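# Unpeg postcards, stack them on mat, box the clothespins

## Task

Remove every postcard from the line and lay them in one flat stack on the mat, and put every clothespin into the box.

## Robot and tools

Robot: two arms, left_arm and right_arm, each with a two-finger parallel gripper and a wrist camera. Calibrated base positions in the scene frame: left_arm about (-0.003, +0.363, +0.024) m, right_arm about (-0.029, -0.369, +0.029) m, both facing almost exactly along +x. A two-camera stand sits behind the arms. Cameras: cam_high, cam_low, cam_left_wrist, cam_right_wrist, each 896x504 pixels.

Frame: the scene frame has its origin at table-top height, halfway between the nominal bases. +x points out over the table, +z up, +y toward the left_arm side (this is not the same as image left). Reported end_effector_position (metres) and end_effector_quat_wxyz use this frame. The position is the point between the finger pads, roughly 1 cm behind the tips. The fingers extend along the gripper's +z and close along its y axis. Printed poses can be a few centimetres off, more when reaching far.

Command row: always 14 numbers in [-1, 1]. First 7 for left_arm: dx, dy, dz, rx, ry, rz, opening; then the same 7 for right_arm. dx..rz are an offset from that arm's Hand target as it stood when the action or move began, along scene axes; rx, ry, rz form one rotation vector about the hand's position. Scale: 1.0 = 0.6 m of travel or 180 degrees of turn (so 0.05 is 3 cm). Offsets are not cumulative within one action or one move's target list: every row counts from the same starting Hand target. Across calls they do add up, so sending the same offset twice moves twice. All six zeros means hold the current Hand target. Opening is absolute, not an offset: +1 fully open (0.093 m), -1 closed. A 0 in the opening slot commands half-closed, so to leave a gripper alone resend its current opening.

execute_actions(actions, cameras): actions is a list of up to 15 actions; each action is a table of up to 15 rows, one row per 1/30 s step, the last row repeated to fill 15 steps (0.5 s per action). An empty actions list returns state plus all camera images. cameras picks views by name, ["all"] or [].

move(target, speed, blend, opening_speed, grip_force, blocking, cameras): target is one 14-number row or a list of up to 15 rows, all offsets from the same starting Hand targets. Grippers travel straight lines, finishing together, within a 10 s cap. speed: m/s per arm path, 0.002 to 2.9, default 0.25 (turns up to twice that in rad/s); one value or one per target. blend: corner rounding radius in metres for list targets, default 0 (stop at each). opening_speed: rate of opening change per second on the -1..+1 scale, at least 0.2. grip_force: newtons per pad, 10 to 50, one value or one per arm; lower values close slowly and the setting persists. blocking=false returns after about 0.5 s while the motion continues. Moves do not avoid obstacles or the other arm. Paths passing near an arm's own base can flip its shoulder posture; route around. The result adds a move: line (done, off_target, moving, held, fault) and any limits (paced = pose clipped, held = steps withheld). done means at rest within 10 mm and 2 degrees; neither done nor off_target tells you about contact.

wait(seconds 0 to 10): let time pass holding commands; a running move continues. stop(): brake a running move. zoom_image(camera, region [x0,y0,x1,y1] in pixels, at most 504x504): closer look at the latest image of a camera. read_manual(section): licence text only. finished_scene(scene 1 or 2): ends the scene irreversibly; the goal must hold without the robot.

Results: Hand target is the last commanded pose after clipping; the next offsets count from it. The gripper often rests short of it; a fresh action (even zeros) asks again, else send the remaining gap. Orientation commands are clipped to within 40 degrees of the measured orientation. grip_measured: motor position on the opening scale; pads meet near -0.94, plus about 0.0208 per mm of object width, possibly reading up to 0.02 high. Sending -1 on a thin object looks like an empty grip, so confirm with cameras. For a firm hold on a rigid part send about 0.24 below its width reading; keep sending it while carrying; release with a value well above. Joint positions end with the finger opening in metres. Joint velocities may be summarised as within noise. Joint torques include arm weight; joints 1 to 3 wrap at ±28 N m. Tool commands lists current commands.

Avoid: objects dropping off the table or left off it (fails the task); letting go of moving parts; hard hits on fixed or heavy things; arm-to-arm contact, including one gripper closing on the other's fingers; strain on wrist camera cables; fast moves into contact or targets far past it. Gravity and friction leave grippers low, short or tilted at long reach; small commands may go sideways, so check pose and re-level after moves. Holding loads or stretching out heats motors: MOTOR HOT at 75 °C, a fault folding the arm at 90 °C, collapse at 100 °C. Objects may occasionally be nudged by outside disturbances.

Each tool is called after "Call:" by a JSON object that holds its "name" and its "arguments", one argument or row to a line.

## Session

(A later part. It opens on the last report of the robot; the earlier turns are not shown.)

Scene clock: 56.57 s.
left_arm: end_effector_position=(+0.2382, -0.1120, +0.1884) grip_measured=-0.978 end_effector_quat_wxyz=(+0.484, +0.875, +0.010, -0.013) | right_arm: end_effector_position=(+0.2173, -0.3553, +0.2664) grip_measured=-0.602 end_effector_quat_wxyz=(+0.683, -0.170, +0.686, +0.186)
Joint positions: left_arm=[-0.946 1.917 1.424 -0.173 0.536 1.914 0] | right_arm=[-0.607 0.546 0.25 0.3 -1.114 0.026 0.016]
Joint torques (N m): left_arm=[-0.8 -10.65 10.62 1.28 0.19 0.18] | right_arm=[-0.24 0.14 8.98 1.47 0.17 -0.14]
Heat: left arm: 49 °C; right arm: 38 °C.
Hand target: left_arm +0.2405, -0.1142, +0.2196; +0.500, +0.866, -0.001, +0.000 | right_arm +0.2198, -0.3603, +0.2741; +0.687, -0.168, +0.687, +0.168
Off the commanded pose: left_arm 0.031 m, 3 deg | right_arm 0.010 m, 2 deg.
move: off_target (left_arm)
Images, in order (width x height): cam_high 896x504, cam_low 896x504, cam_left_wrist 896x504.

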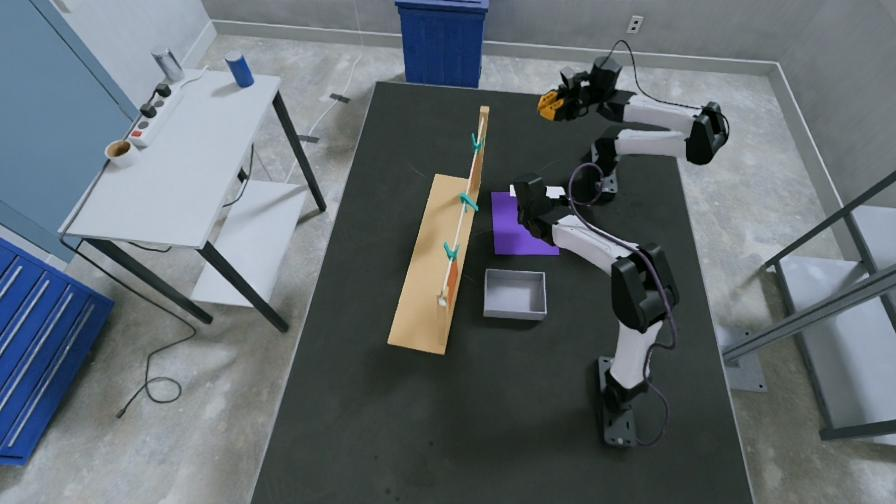

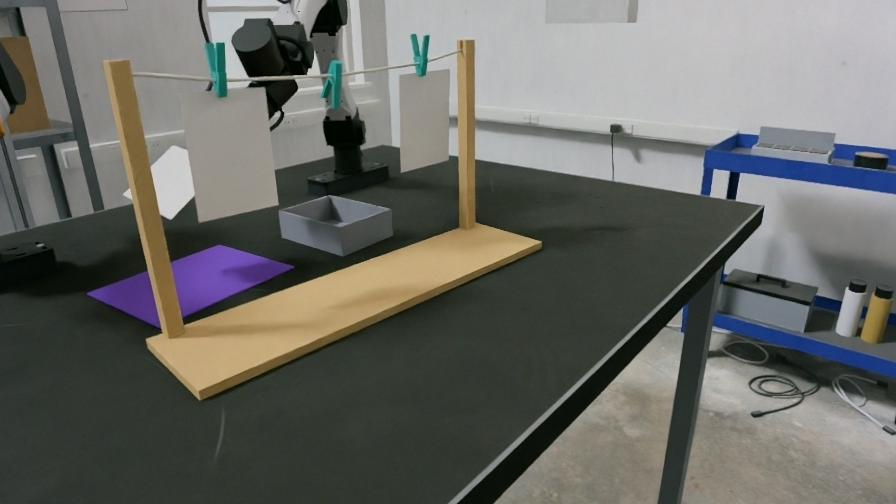

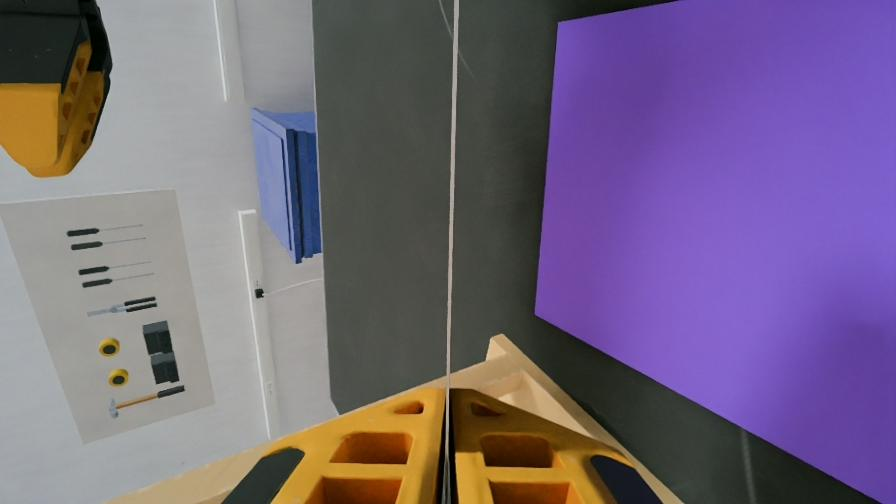

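Call:
{"name": "move", "arguments": {
  "target": [0,-0.022,-0.13,0,0,0,-1,0,0,0,0,0,0,-0.6],
  "speed": 0.15,
  "cameras": ["cam_high","cam_left_wrist","cam_low"]
}}

Call:
{"name": "zoom_image", "arguments": {
  "camera": "cam_high",
  "region": [460, 150, 580, 300]
}}

Scene clock: 58.33 s.
left_arm: end_effector_position=(+0.2414, -0.1185, +0.1331) grip_measured=-0.978 end_effector_quat_wxyz=(+0.478, +0.878, +0.012, -0.012) | right_arm: end_effector_position=(+0.2173, -0.3553, +0.2661) grip_measured=-0.602 end_effector_quat_wxyz=(+0.683, -0.170, +0.686, +0.185)
Joint positions: left_arm=[-0.952 2.013 1.342 -0.005 0.522 1.914 0] | right_arm=[-0.607 0.546 0.25 0.299 -1.114 0.024 0.016]
Joint torques (N m): left_arm=[-0.96 -8.36 5.74 2.25 0.2 0.06] | right_arm=[-0.18 0.12 8.98 1.49 0.15 -0.15]
Heat: left arm: 49 °C; right arm: 39 °C.
Hand target: left_arm +0.2405, -0.1274, +0.1416; +0.500, +0.866, -0.001, +0.000 | right_arm +0.2198, -0.3603, +0.2741; +0.687, -0.168, +0.687, +0.168
Off the commanded pose: left_arm 0.012 m, 4 deg | right_arm 0.010 m, 2 deg.
move: off_target (left_arm)
Images, in order (width x height): cam_high 896x504, cam_low 896x504, cam_left_wrist 896x504.

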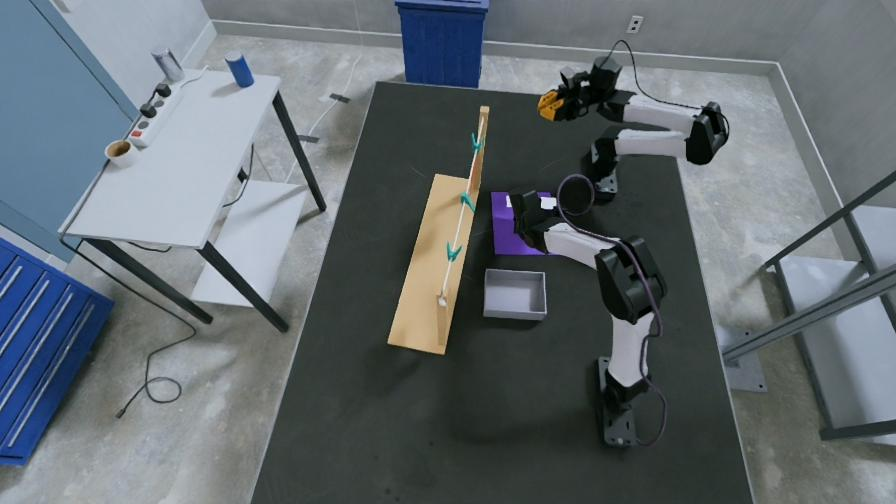

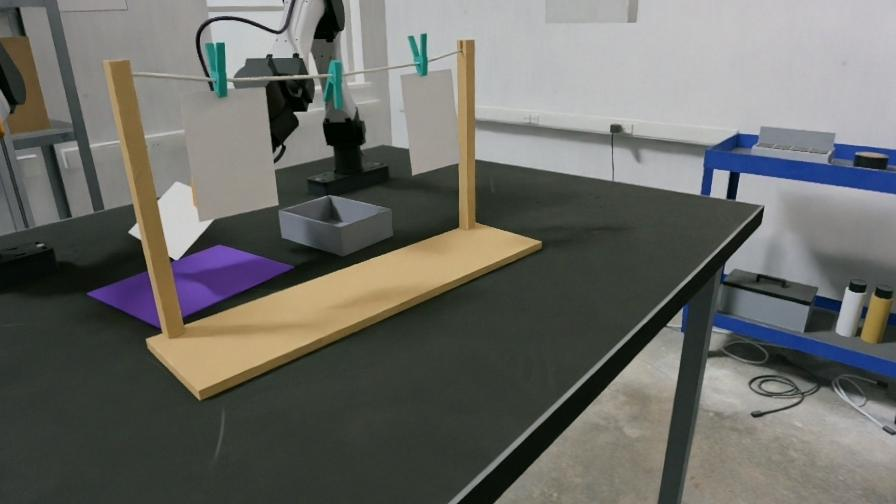

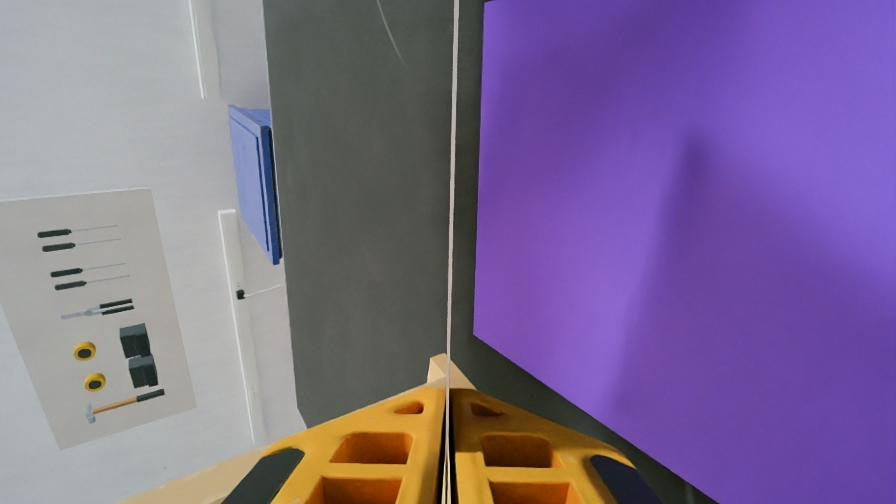

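Scaled by 3.360 from the camera's 896x504 image, which has a finer 1280x720 frame.

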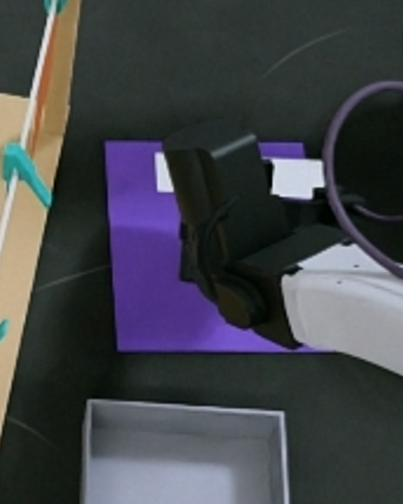

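Call:
{"name": "move", "arguments": {
  "target": [0.02,-0.01,-0.11,0,0,0,-1,0,0,0,0,0,0,-0.6],
  "speed": 0.12,
  "cameras": ["cam_high","cam_left_wrist","cam_low"]
}}

Call:
{"name": "zoom_image", "arguments": {
  "camera": "cam_high",
  "region": [460, 150, 580, 300]
}}

Scene clock: 60.07 s.
left_arm: end_effector_position=(+0.2490, -0.1291, +0.0723) grip_measured=-0.978 end_effector_quat_wxyz=(+0.480, +0.877, +0.008, -0.009) | right_arm: end_effector_position=(+0.2173, -0.3553, +0.2661) grip_measured=-0.602 end_effector_quat_wxyz=(+0.683, -0.170, +0.686, +0.185)
Joint positions: left_arm=[-0.952 2.171 1.311 0.189 0.522 1.92 0] | right_arm=[-0.607 0.546 0.25 0.299 -1.114 0.024 0.016]
Joint torques (N m): left_arm=[0.24 -8.28 4.92 2.28 0.32 0.14] | right_arm=[-0.21 0.06 9.01 1.48 0.16 -0.15]
Heat: left arm: 49 °C; right arm: 39 °C.
Hand target: left_arm +0.2525, -0.1334, +0.0756; +0.500, +0.866, -0.001, +0.000 | right_arm +0.2198, -0.3603, +0.2741; +0.687, -0.168, +0.687, +0.168
Off the commanded pose: left_arm 0.006 m, 3 deg | right_arm 0.010 m, 2 deg.
move: off_target (left_arm)
Images, in order (width x height): cam_high 896x504, cam_low 896x504, cam_left_wrist 896x504.

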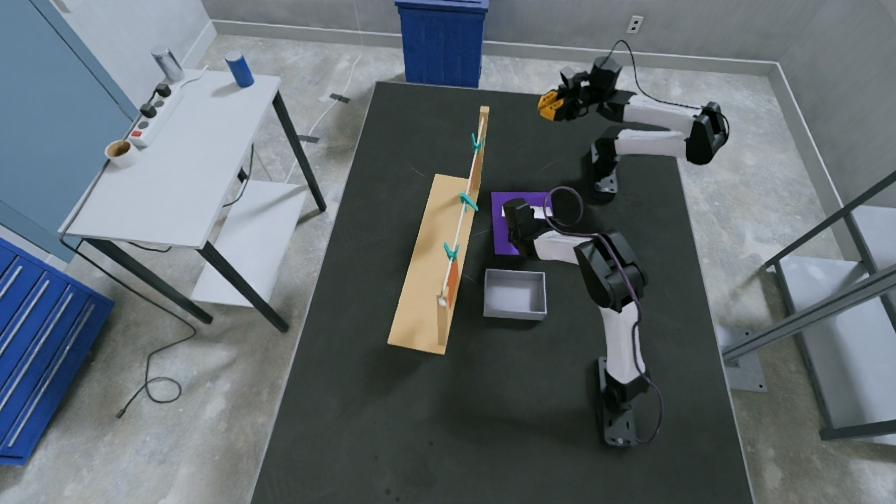

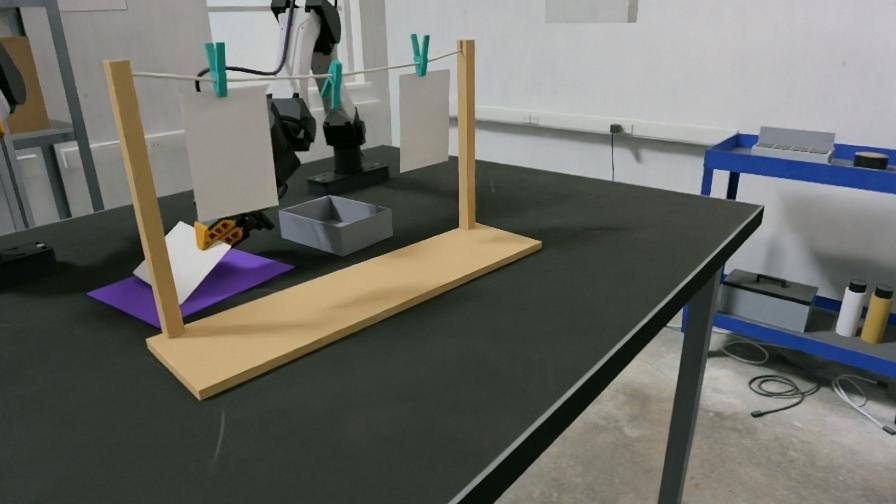

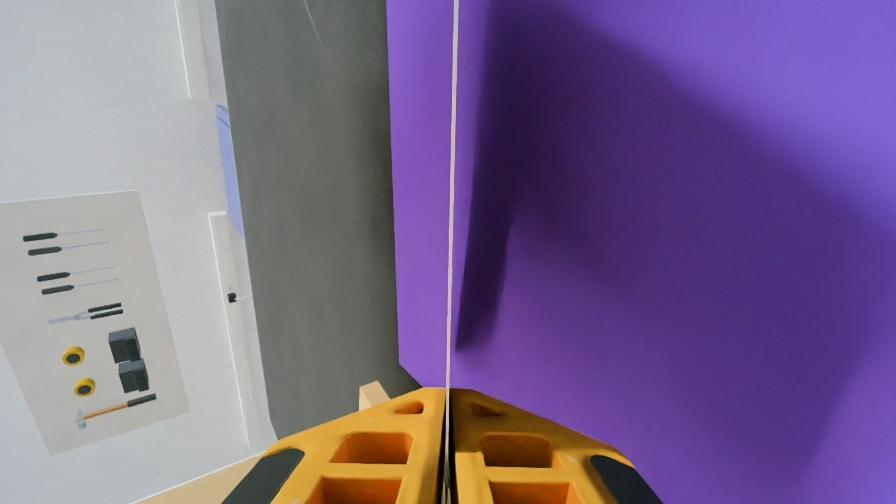

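Scaled by 3.360 from the camera's 896x504 image, which has a finer 1280x720 frame.

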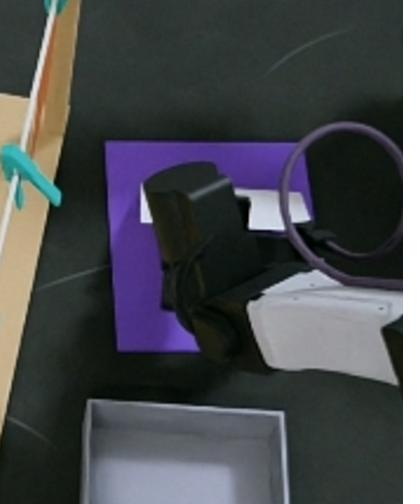

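Call:
{"name": "move", "arguments": {
  "target": [0.012,0,-0.035,0,0,0,-1,0,0,0,0,0,0,-0.6],
  "speed": 0.08,
  "cameras": ["cam_high","cam_low"]
}}

Call:
{"name": "zoom_image", "arguments": {
  "camera": "cam_low",
  "region": [80, 180, 330, 340]
}}

Scene clock: 61.30 s.
left_arm: end_effector_position=(+0.2553, -0.1371, +0.0640) grip_measured=-0.978 end_effector_quat_wxyz=(+0.500, +0.866, -0.003, +0.003) | right_arm: end_effector_position=(+0.2173, -0.3553, +0.2661) grip_measured=-0.602 end_effector_quat_wxyz=(+0.683, -0.170, +0.686, +0.185)
Joint positions: left_arm=[-0.949 2.224 1.312 0.294 0.532 1.926 0] | right_arm=[-0.607 0.546 0.25 0.299 -1.114 0.024 0.016]
Joint torques (N m): left_arm=[0.36 -7.6 5.16 1.86 0.34 0.13] | right_arm=[-0.16 0.13 8.98 1.48 0.15 -0.14]
Heat: left arm: 49 °C; right arm: 40 °C.
Hand target: left_arm +0.2597, -0.1334, +0.0546; +0.500, +0.866, -0.001, +0.000 | right_arm +0.2198, -0.3603, +0.2741; +0.687, -0.168, +0.687, +0.168
Off the commanded pose: left_arm 0.011 m, 0 deg | right_arm 0.010 m, 2 deg.
move: off_target (left_arm)
Images, in order (width x height): cam_high 896x504, cam_low 896x504.

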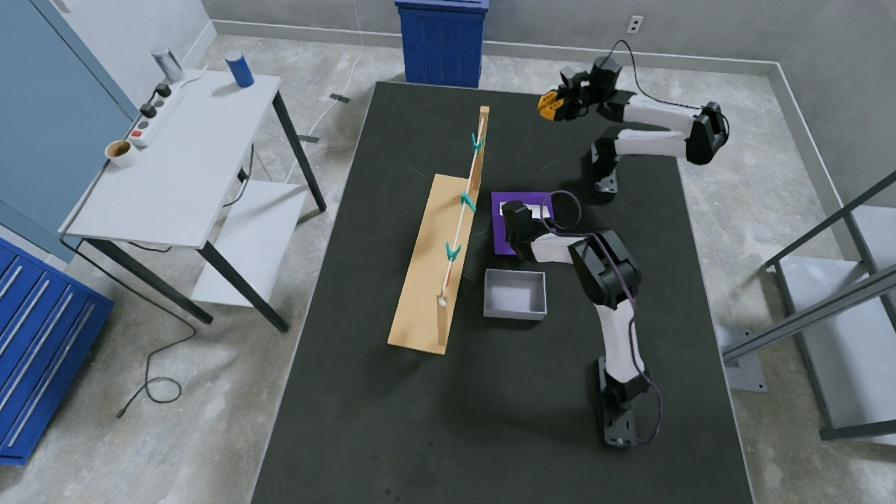

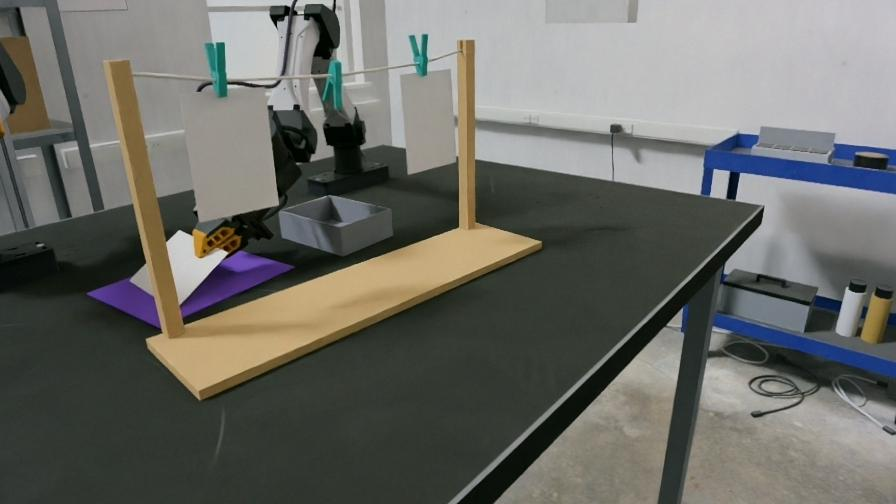

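Scaled by 2.016 from the camera's 896x504 image, which has a finer 1280x720 frame.

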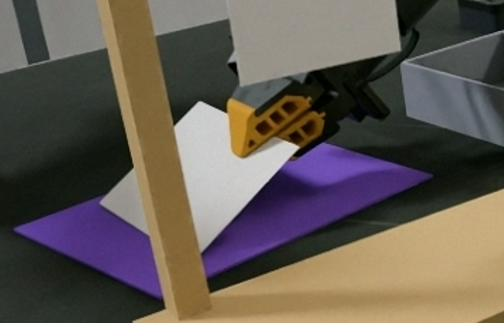

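Call:
{"name": "move", "arguments": {
  "target": [
    [0,0,-0.025,0,0,0,-1,0,0,0,0,0,0,-0.6],
    [0,0,-0.025,0,0,0,-0.6,0,0,0,0,0,0,-0.6],
    [0,0,-0.04,0,0,0,-0.1,0,0,0,0,0,0,-0.6]
  ],
  "speed": 0.06,
  "opening_speed": 0.8,
  "cameras": ["cam_high","cam_low","cam_left_wrist"]
}}

Call:
{"name": "zoom_image", "arguments": {
  "camera": "cam_low",
  "region": [80, 180, 330, 340]
}}

Scene clock: 65.70 s.
left_arm: end_effector_position=(+0.2547, -0.1417, +0.0489) grip_measured=-0.103 end_effector_quat_wxyz=(+0.522, +0.853, -0.014, -0.008) | right_arm: end_effector_position=(+0.2173, -0.3553, +0.2661) grip_measured=-0.602 end_effector_quat_wxyz=(+0.683, -0.170, +0.686, +0.185)
Joint positions: left_arm=[-0.941 2.289 1.306 0.406 0.584 1.917 0.04] | right_arm=[-0.607 0.546 0.25 0.299 -1.114 0.024 0.016]
Joint torques (N m): left_arm=[0.31 -8.4 4.15 1.53 -0.11 0.13] | right_arm=[-0.16 0.1 9.05 1.49 0.17 -0.16]
Heat: left arm: 48 °C; right arm: 40 °C.
Hand target: left_arm +0.2597, -0.1334, +0.0306; +0.500, +0.866, -0.001, +0.000 | right_arm +0.2198, -0.3603, +0.2741; +0.687, -0.168, +0.687, +0.168
Off the commanded pose: left_arm 0.021 m, 3 deg | right_arm 0.010 m, 2 deg.
move: off_target (left_arm); target 2's new opening was sent with left_arm's hand 0.023 m and 3 deg from that target
Images, in order (width x height): cam_high 896x504, cam_low 896x504, cam_left_wrist 896x504.

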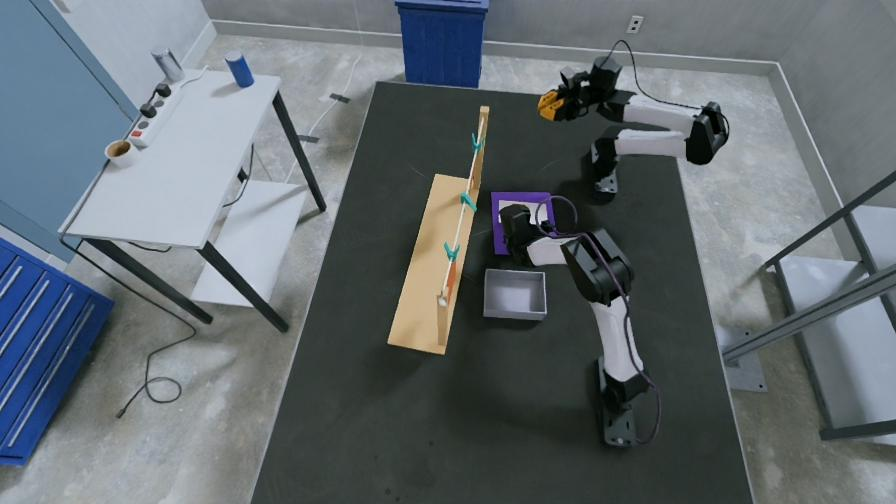

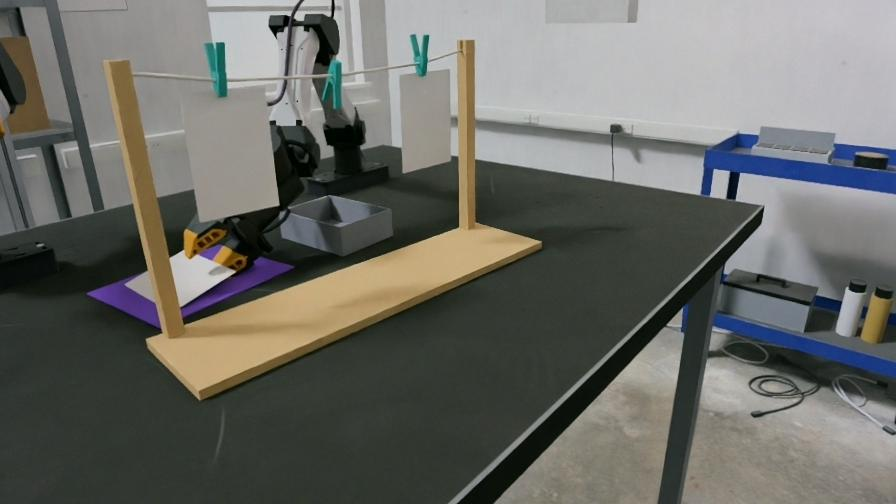

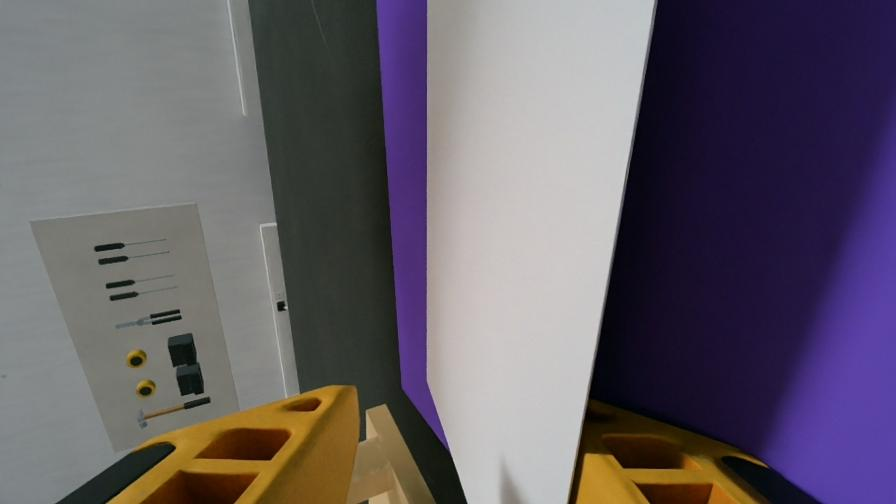

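Scaled by 2.016 from the camera's 896x504 image, which has a finer 1280x720 frame.

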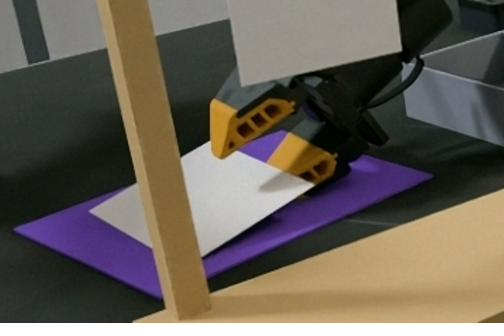

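Call:
{"name": "move", "arguments": {
  "target": [
    [0,0.0,0.03,0,0,0,-0.1,0,0,0,0,0,0,-0.6],
    [0,0.16,0.03,0,0,0,-0.1,0,0,0,0,0,0,-0.6],
    [0,0.22,0.2,0,0,0,-0.1,0,0,0,0,0,0,-0.6]
  ],
  "speed": [0.1,0.3,0.25],
  "blend": [0,0.02,0],
  "cameras": ["cam_high","cam_low"]
}}

Call:
{"name": "zoom_image", "arguments": {
  "camera": "cam_high",
  "region": [460, 180, 580, 330]
}}

Scene clock: 68.63 s.
left_arm: end_effector_position=(+0.2595, +0.0057, +0.1267) grip_measured=-0.102 end_effector_quat_wxyz=(+0.482, +0.876, +0.018, +0.004) | right_arm: end_effector_position=(+0.2173, -0.3553, +0.2661) grip_measured=-0.602 end_effector_quat_wxyz=(+0.683, -0.170, +0.686, +0.185)
Joint positions: left_arm=[-0.702 1.748 0.967 0.018 0.685 2.103 0.04] | right_arm=[-0.607 0.546 0.25 0.299 -1.114 0.024 0.016]
Joint torques (N m): left_arm=[0.18 -7.77 9.7 1.13 0.75 0.18] | right_arm=[-0.27 0.08 8.98 1.46 0.15 -0.14]
Heat: left arm: 48 °C; right arm: 41 °C.
Hand target: left_arm +0.2597, -0.0014, +0.1506; +0.500, +0.866, -0.001, +0.000 | right_arm +0.2198, -0.3603, +0.2741; +0.687, -0.168, +0.687, +0.168
Off the commanded pose: left_arm 0.025 m, 3 deg | right_arm 0.010 m, 2 deg.
move: off_target (left_arm)
Images, in order (width x height): cam_high 896x504, cam_low 896x504.

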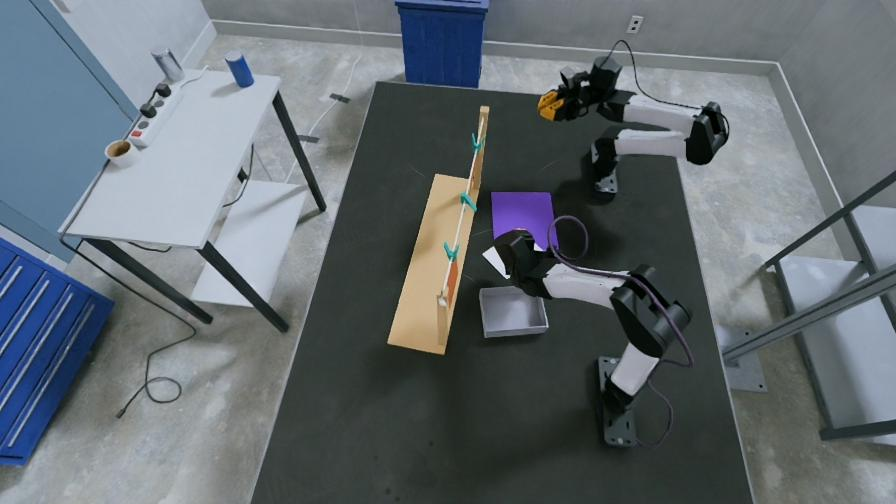

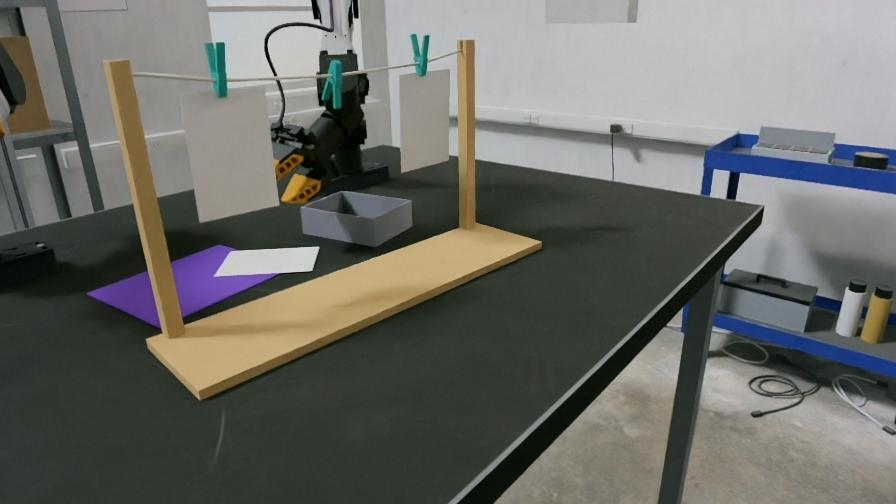

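Scaled by 3.360 from the camera's 896x504 image, which has a finer 1280x720 frame.

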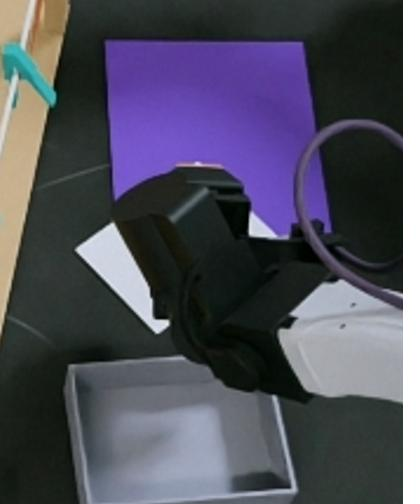

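Call:
{"name": "move", "arguments": {
  "target": [0,0.1,0.15,0,0,0,-0.1,0,0,0,0,0,0,-0.6],
  "cameras": ["cam_high"]
}}

Call:
{"name": "zoom_image", "arguments": {
  "camera": "cam_high",
  "region": [460, 180, 580, 330]
}}

Scene clock: 70.37 s.
left_arm: end_effector_position=(+0.2663, +0.0622, +0.2196) grip_measured=-0.102 end_effector_quat_wxyz=(+0.504, +0.861, +0.061, +0.016) | right_arm: end_effector_position=(+0.2173, -0.3553, +0.2661) grip_measured=-0.602 end_effector_quat_wxyz=(+0.683, -0.170, +0.686, +0.185)
Joint positions: left_arm=[-0.554 1.48 1.047 -0.317 0.766 2.104 0.04] | right_arm=[-0.607 0.546 0.25 0.299 -1.114 0.024 0.016]
Joint torques (N m): left_arm=[-0.32 -6.2 9.63 1.12 0.77 0.16] | right_arm=[-0.18 0.1 8.96 1.47 0.17 -0.14]
Heat: left arm: 48 °C; right arm: 41 °C.
Hand target: left_arm +0.2597, +0.0586, +0.2406; +0.500, +0.866, -0.001, +0.000 | right_arm +0.2198, -0.3603, +0.2741; +0.687, -0.168, +0.687, +0.168
Off the commanded pose: left_arm 0.022 m, 7 deg | right_arm 0.010 m, 2 deg.
joint sent to its limit (left arm) — joint 6 (wrist roll), upper limit. The joint targets are off in position and orientation.
move: off_target (left_arm)
Images, in order (width x height): cam_high 896x504.

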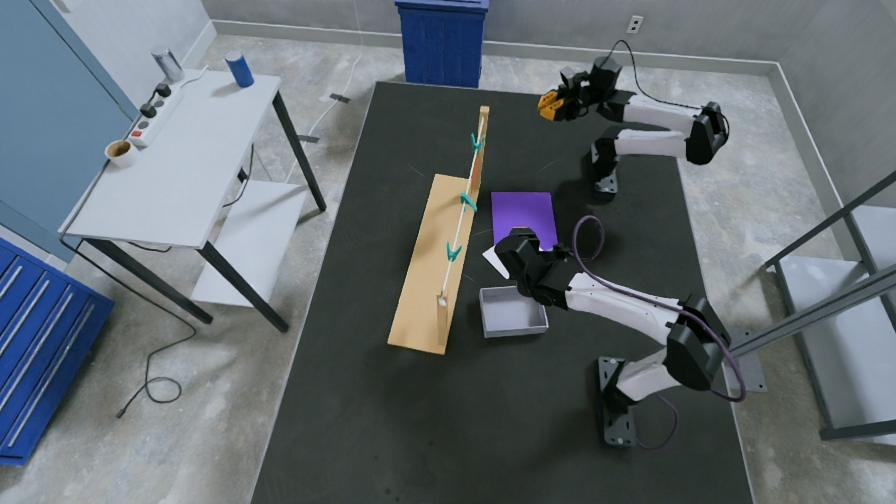

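Scaled by 3.360 from the camera's 896x504 image, which has a finer 1280x720 frame.

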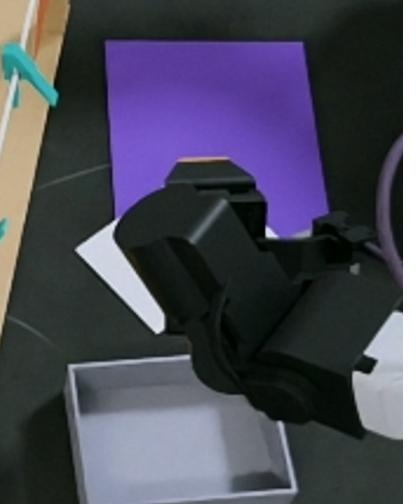

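Call:
{"name": "move", "arguments": {
  "target": [-0.06,0.15,0.05,0,0.415,0.55,-1,0,0,0,0,0,0,-0.6],
  "cameras": ["cam_high","cam_left_wrist"]
}}

Call:
{"name": "zoom_image", "arguments": {
  "camera": "cam_high",
  "region": [460, 180, 580, 330]
}}

Scene clock: 75.77 s.
left_arm: end_effector_position=(+0.2242, +0.1489, +0.2582) grip_measured=-0.978 end_effector_quat_wxyz=(+0.230, +0.409, +0.876, -0.108) | right_arm: end_effector_position=(+0.2173, -0.3553, +0.2661) grip_measured=-0.602 end_effector_quat_wxyz=(+0.683, -0.170, +0.686, +0.185)
Joint positions: left_arm=[-0.722 1.317 1.383 -1.128 0.078 0.138 0] | right_arm=[-0.607 0.546 0.25 0.299 -1.114 0.024 0.016]
Joint torques (N m): left_arm=[-0.16 -2.84 9.95 0.93 -0.09 -0.06] | right_arm=[-0.21 0.08 9.02 1.48 0.16 -0.13]
Heat: left arm: 48 °C; right arm: 42 °C.
Hand target: left_arm +0.2237, +0.1486, +0.2706; +0.235, +0.407, +0.876, -0.108 | right_arm +0.2198, -0.3603, +0.2741; +0.687, -0.168, +0.687, +0.168
Off the commanded pose: left_arm 0.012 m, 1 deg | right_arm 0.010 m, 2 deg.
move: off_target (left_arm)
Images, in order (width x height): cam_high 896x504, cam_left_wrist 896x504.

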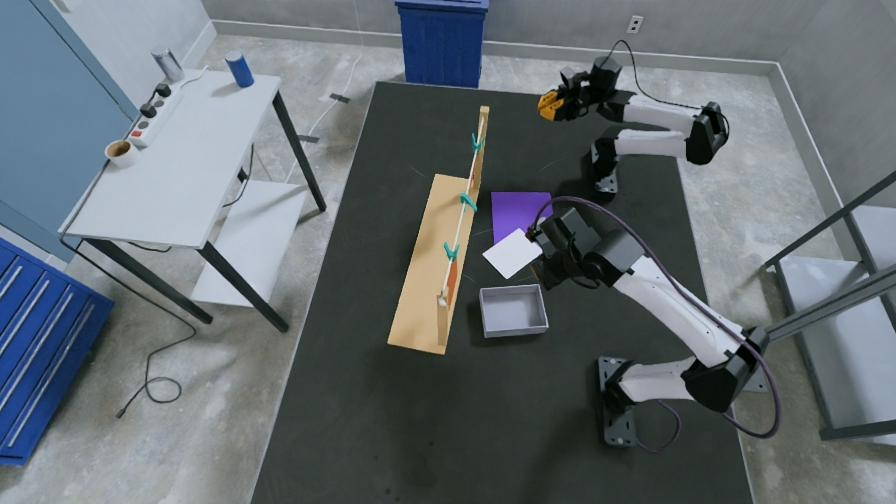

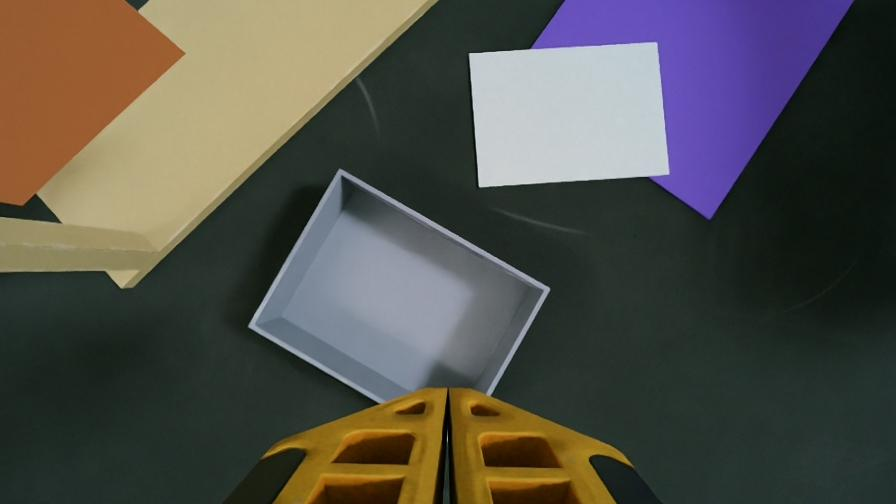

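Scaled by 3.360 from the camera's 896x504 image, which has a finer 1280x720 frame.

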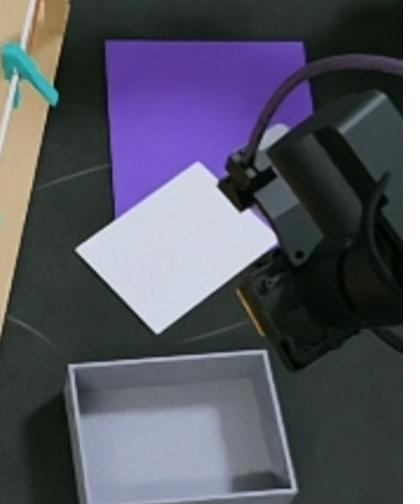

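Call:
{"name": "move", "arguments": {
  "target": [0.035,-0.31,-0.28,0,0,0,-1,0,0,0,0,0,0,-0.6],
  "cameras": ["cam_high","cam_left_wrist"]
}}

Call:
{"name": "zoom_image", "arguments": {
  "camera": "cam_high",
  "region": [460, 180, 580, 330]
}}

Scene clock: 78.20 s.
left_arm: end_effector_position=(+0.2272, -0.0166, +0.0847) grip_measured=-0.978 end_effector_quat_wxyz=(+0.192, +0.424, +0.880, -0.089) | right_arm: end_effector_position=(+0.2173, -0.3553, +0.2661) grip_measured=-0.602 end_effector_quat_wxyz=(+0.683, -0.170, +0.686, +0.185)
Joint positions: left_arm=[-1.059 1.904 1.334 -0.579 -0.07 -0.14 0] | right_arm=[-0.607 0.546 0.25 0.299 -1.114 0.024 0.016]
Joint torques (N m): left_arm=[-0.54 -6.84 9.61 1.63 -0.27 -0.07] | right_arm=[-0.2 0.16 8.98 1.48 0.17 -0.15]
Heat: left arm: 48 °C; right arm: 42 °C.
Hand target: left_arm +0.2447, -0.0374, +0.1026; +0.235, +0.407, +0.876, -0.108 | right_arm +0.2198, -0.3603, +0.2741; +0.687, -0.168, +0.687, +0.168
Off the commanded pose: left_arm 0.033 m, 6 deg | right_arm 0.010 m, 2 deg.
move: off_target (left_arm)
Images, in order (width x height): cam_high 896x504, cam_left_wrist 896x504.

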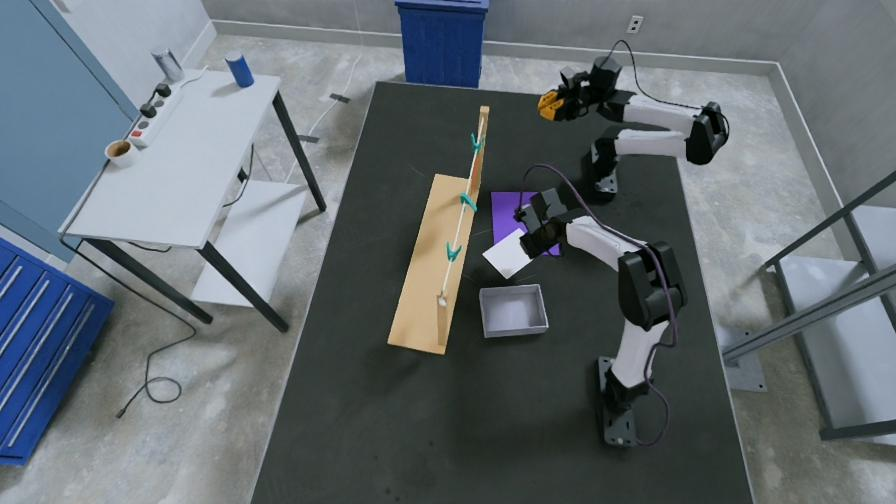

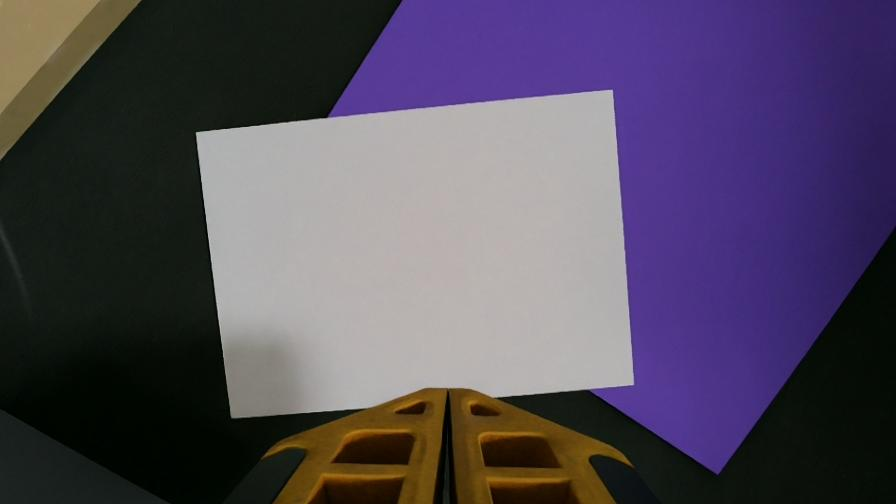

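Scaled by 3.360 from the camera's 896x504 image, which has a finer 1280x720 frame.

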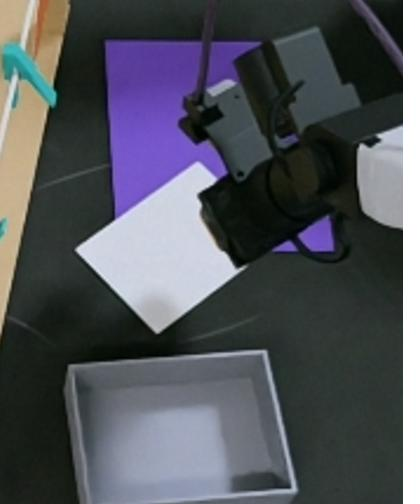

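Call:
{"name": "move", "arguments": {
  "target": [
    [0.03,-0.03,-0.08,0,0,0,-1,0,0,0,0,0,0,-0.6],
    [0.03,-0.03,-0.11,0,0,0,-1,0,0,0,0,0,0,-0.6]
  ],
  "speed": 0.15,
  "cameras": ["cam_high","cam_left_wrist"]
}}

Call:
{"name": "zoom_image", "arguments": {
  "camera": "cam_high",
  "region": [460, 180, 580, 330]
}}

Scene clock: 80.50 s.
left_arm: end_effector_position=(+0.2486, -0.0418, +0.0274) grip_measured=-0.978 end_effector_quat_wxyz=(+0.202, +0.417, +0.881, -0.094) | right_arm: end_effector_position=(+0.2173, -0.3553, +0.2661) grip_measured=-0.602 end_effector_quat_wxyz=(+0.683, -0.170, +0.686, +0.185)
Joint positions: left_arm=[-1.047 2.092 1.351 -0.386 -0.071 -0.14 0] | right_arm=[-0.607 0.546 0.25 0.299 -1.114 0.024 0.016]
Joint torques (N m): left_arm=[0.21 -8.06 6.99 1.7 -0.18 0.11] | right_arm=[-0.17 0.1 9.05 1.48 0.16 -0.15]
Heat: left arm: 48 °C; right arm: 43 °C.
Hand target: left_arm +0.2627, -0.0554, +0.0366; +0.235, +0.407, +0.876, -0.108 | right_arm +0.2198, -0.3603, +0.2741; +0.687, -0.168, +0.687, +0.168
Off the commanded pose: left_arm 0.022 m, 4 deg | right_arm 0.010 m, 2 deg.
move: off_target (left_arm)
Images, in order (width x height): cam_high 896x504, cam_left_wrist 896x504.

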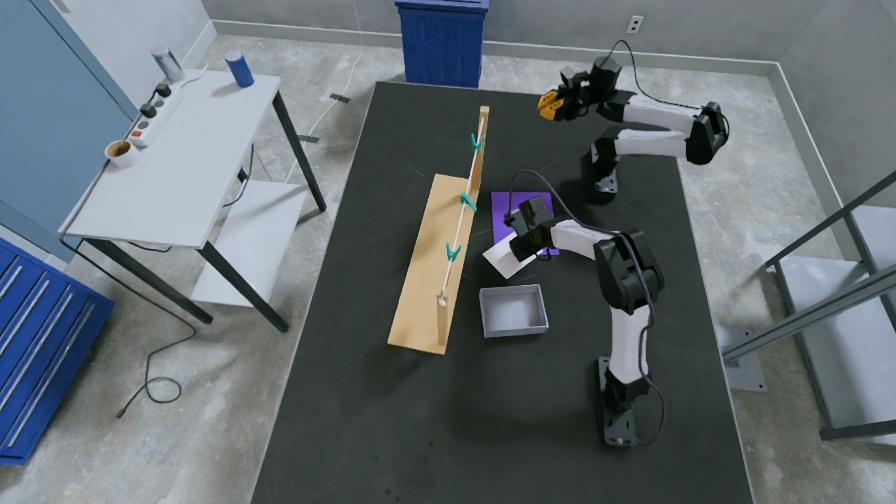

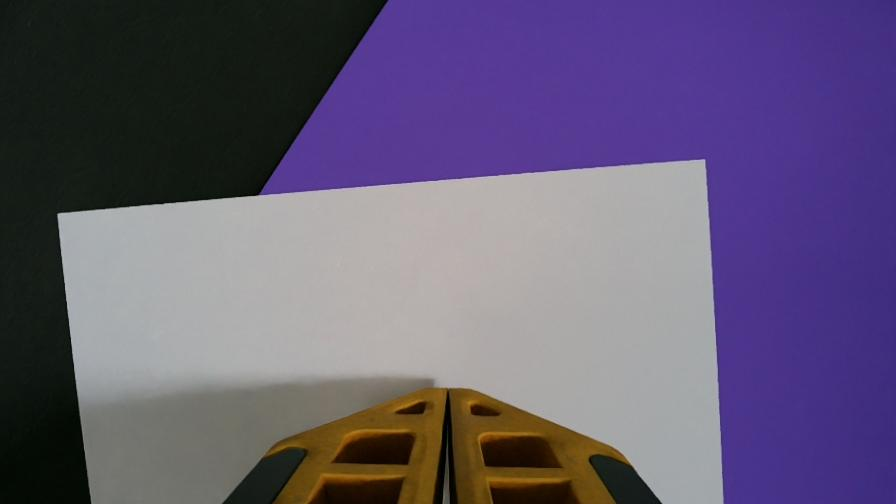

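Scaled by 3.360 from the camera's 896x504 image, which has a finer 1280x720 frame.

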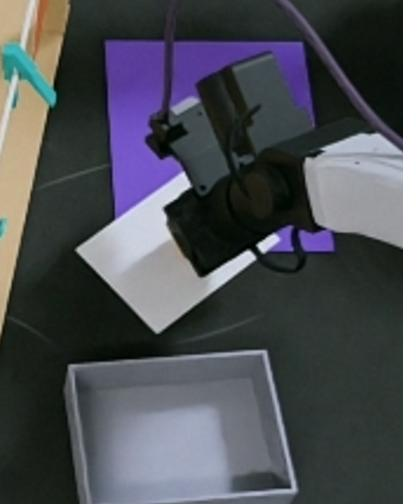

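Call:
{"name": "move", "arguments": {
  "target": [
    [0,0,-0.045,0,0,0,-1,0,0,0,0,0,0,-0.6],
    [-0.05,-0.14,-0.045,0,0,0,-1,0,0,0,0,0,0,-0.6]
  ],
  "speed": 0.1,
  "cameras": ["cam_high","cam_left_wrist"]
}}

Call:
{"name": "zoom_image", "arguments": {
  "camera": "cam_high",
  "region": [460, 180, 580, 330]
}}

Scene clock: 83.13 s.
left_arm: end_effector_position=(+0.2457, -0.1444, +0.0277) grip_measured=-0.978 end_effector_quat_wxyz=(+0.269, +0.400, +0.867, -0.125) | right_arm: end_effector_position=(+0.2173, -0.3553, +0.2661) grip_measured=-0.602 end_effector_quat_wxyz=(+0.683, -0.170, +0.686, +0.185)
Joint positions: left_arm=[-1.171 2.329 1.676 -0.335 -0.166 -0.25 0] | right_arm=[-0.607 0.546 0.25 0.299 -1.114 0.024 0.016]
Joint torques (N m): left_arm=[-1.03 -7.84 7.97 0.69 -0.1 -0.07] | right_arm=[-0.21 0.09 9.01 1.48 0.16 -0.15]
Heat: left arm: 48 °C; right arm: 43 °C.
Hand target: left_arm +0.2327, -0.1394, +0.0096; +0.235, +0.407, +0.876, -0.108 | right_arm +0.2198, -0.3603, +0.2741; +0.687, -0.168, +0.687, +0.168
Off the commanded pose: left_arm 0.023 m, 5 deg | right_arm 0.010 m, 2 deg.
move: off_target (left_arm)
Images, in order (width x height): cam_high 896x504, cam_left_wrist 896x504.

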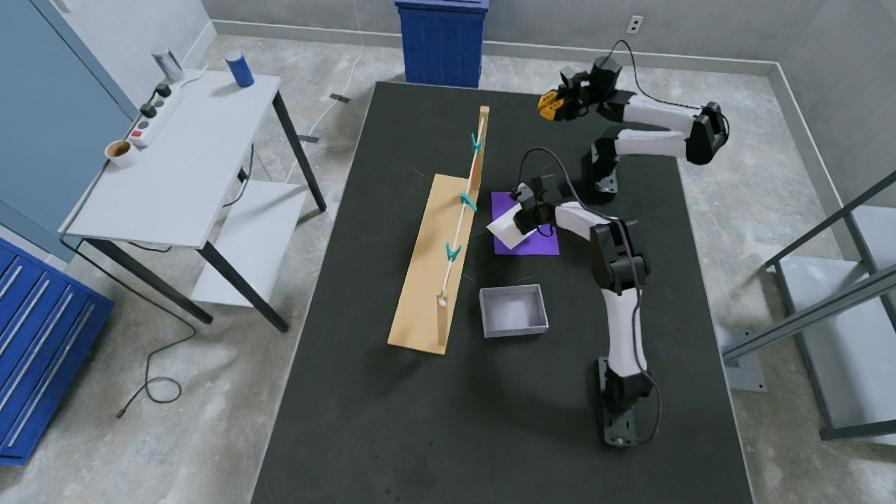

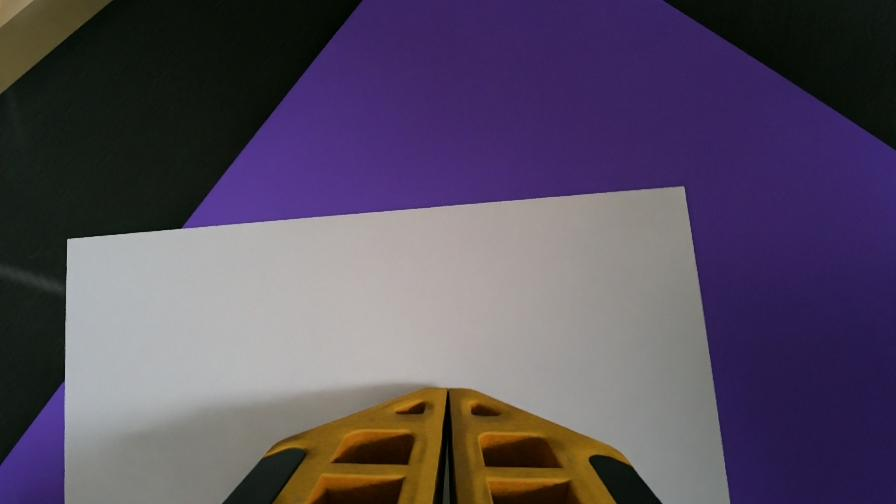

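Scaled by 3.360 from the camera's 896x504 image, which has a finer 1280x720 frame.

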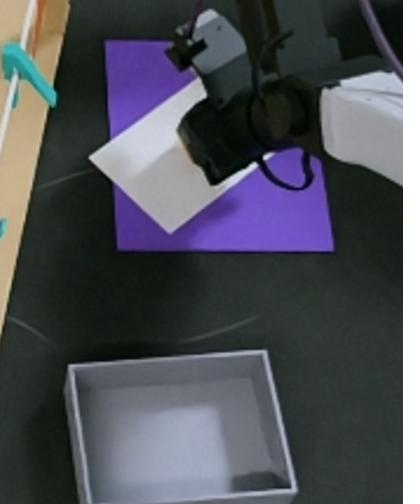

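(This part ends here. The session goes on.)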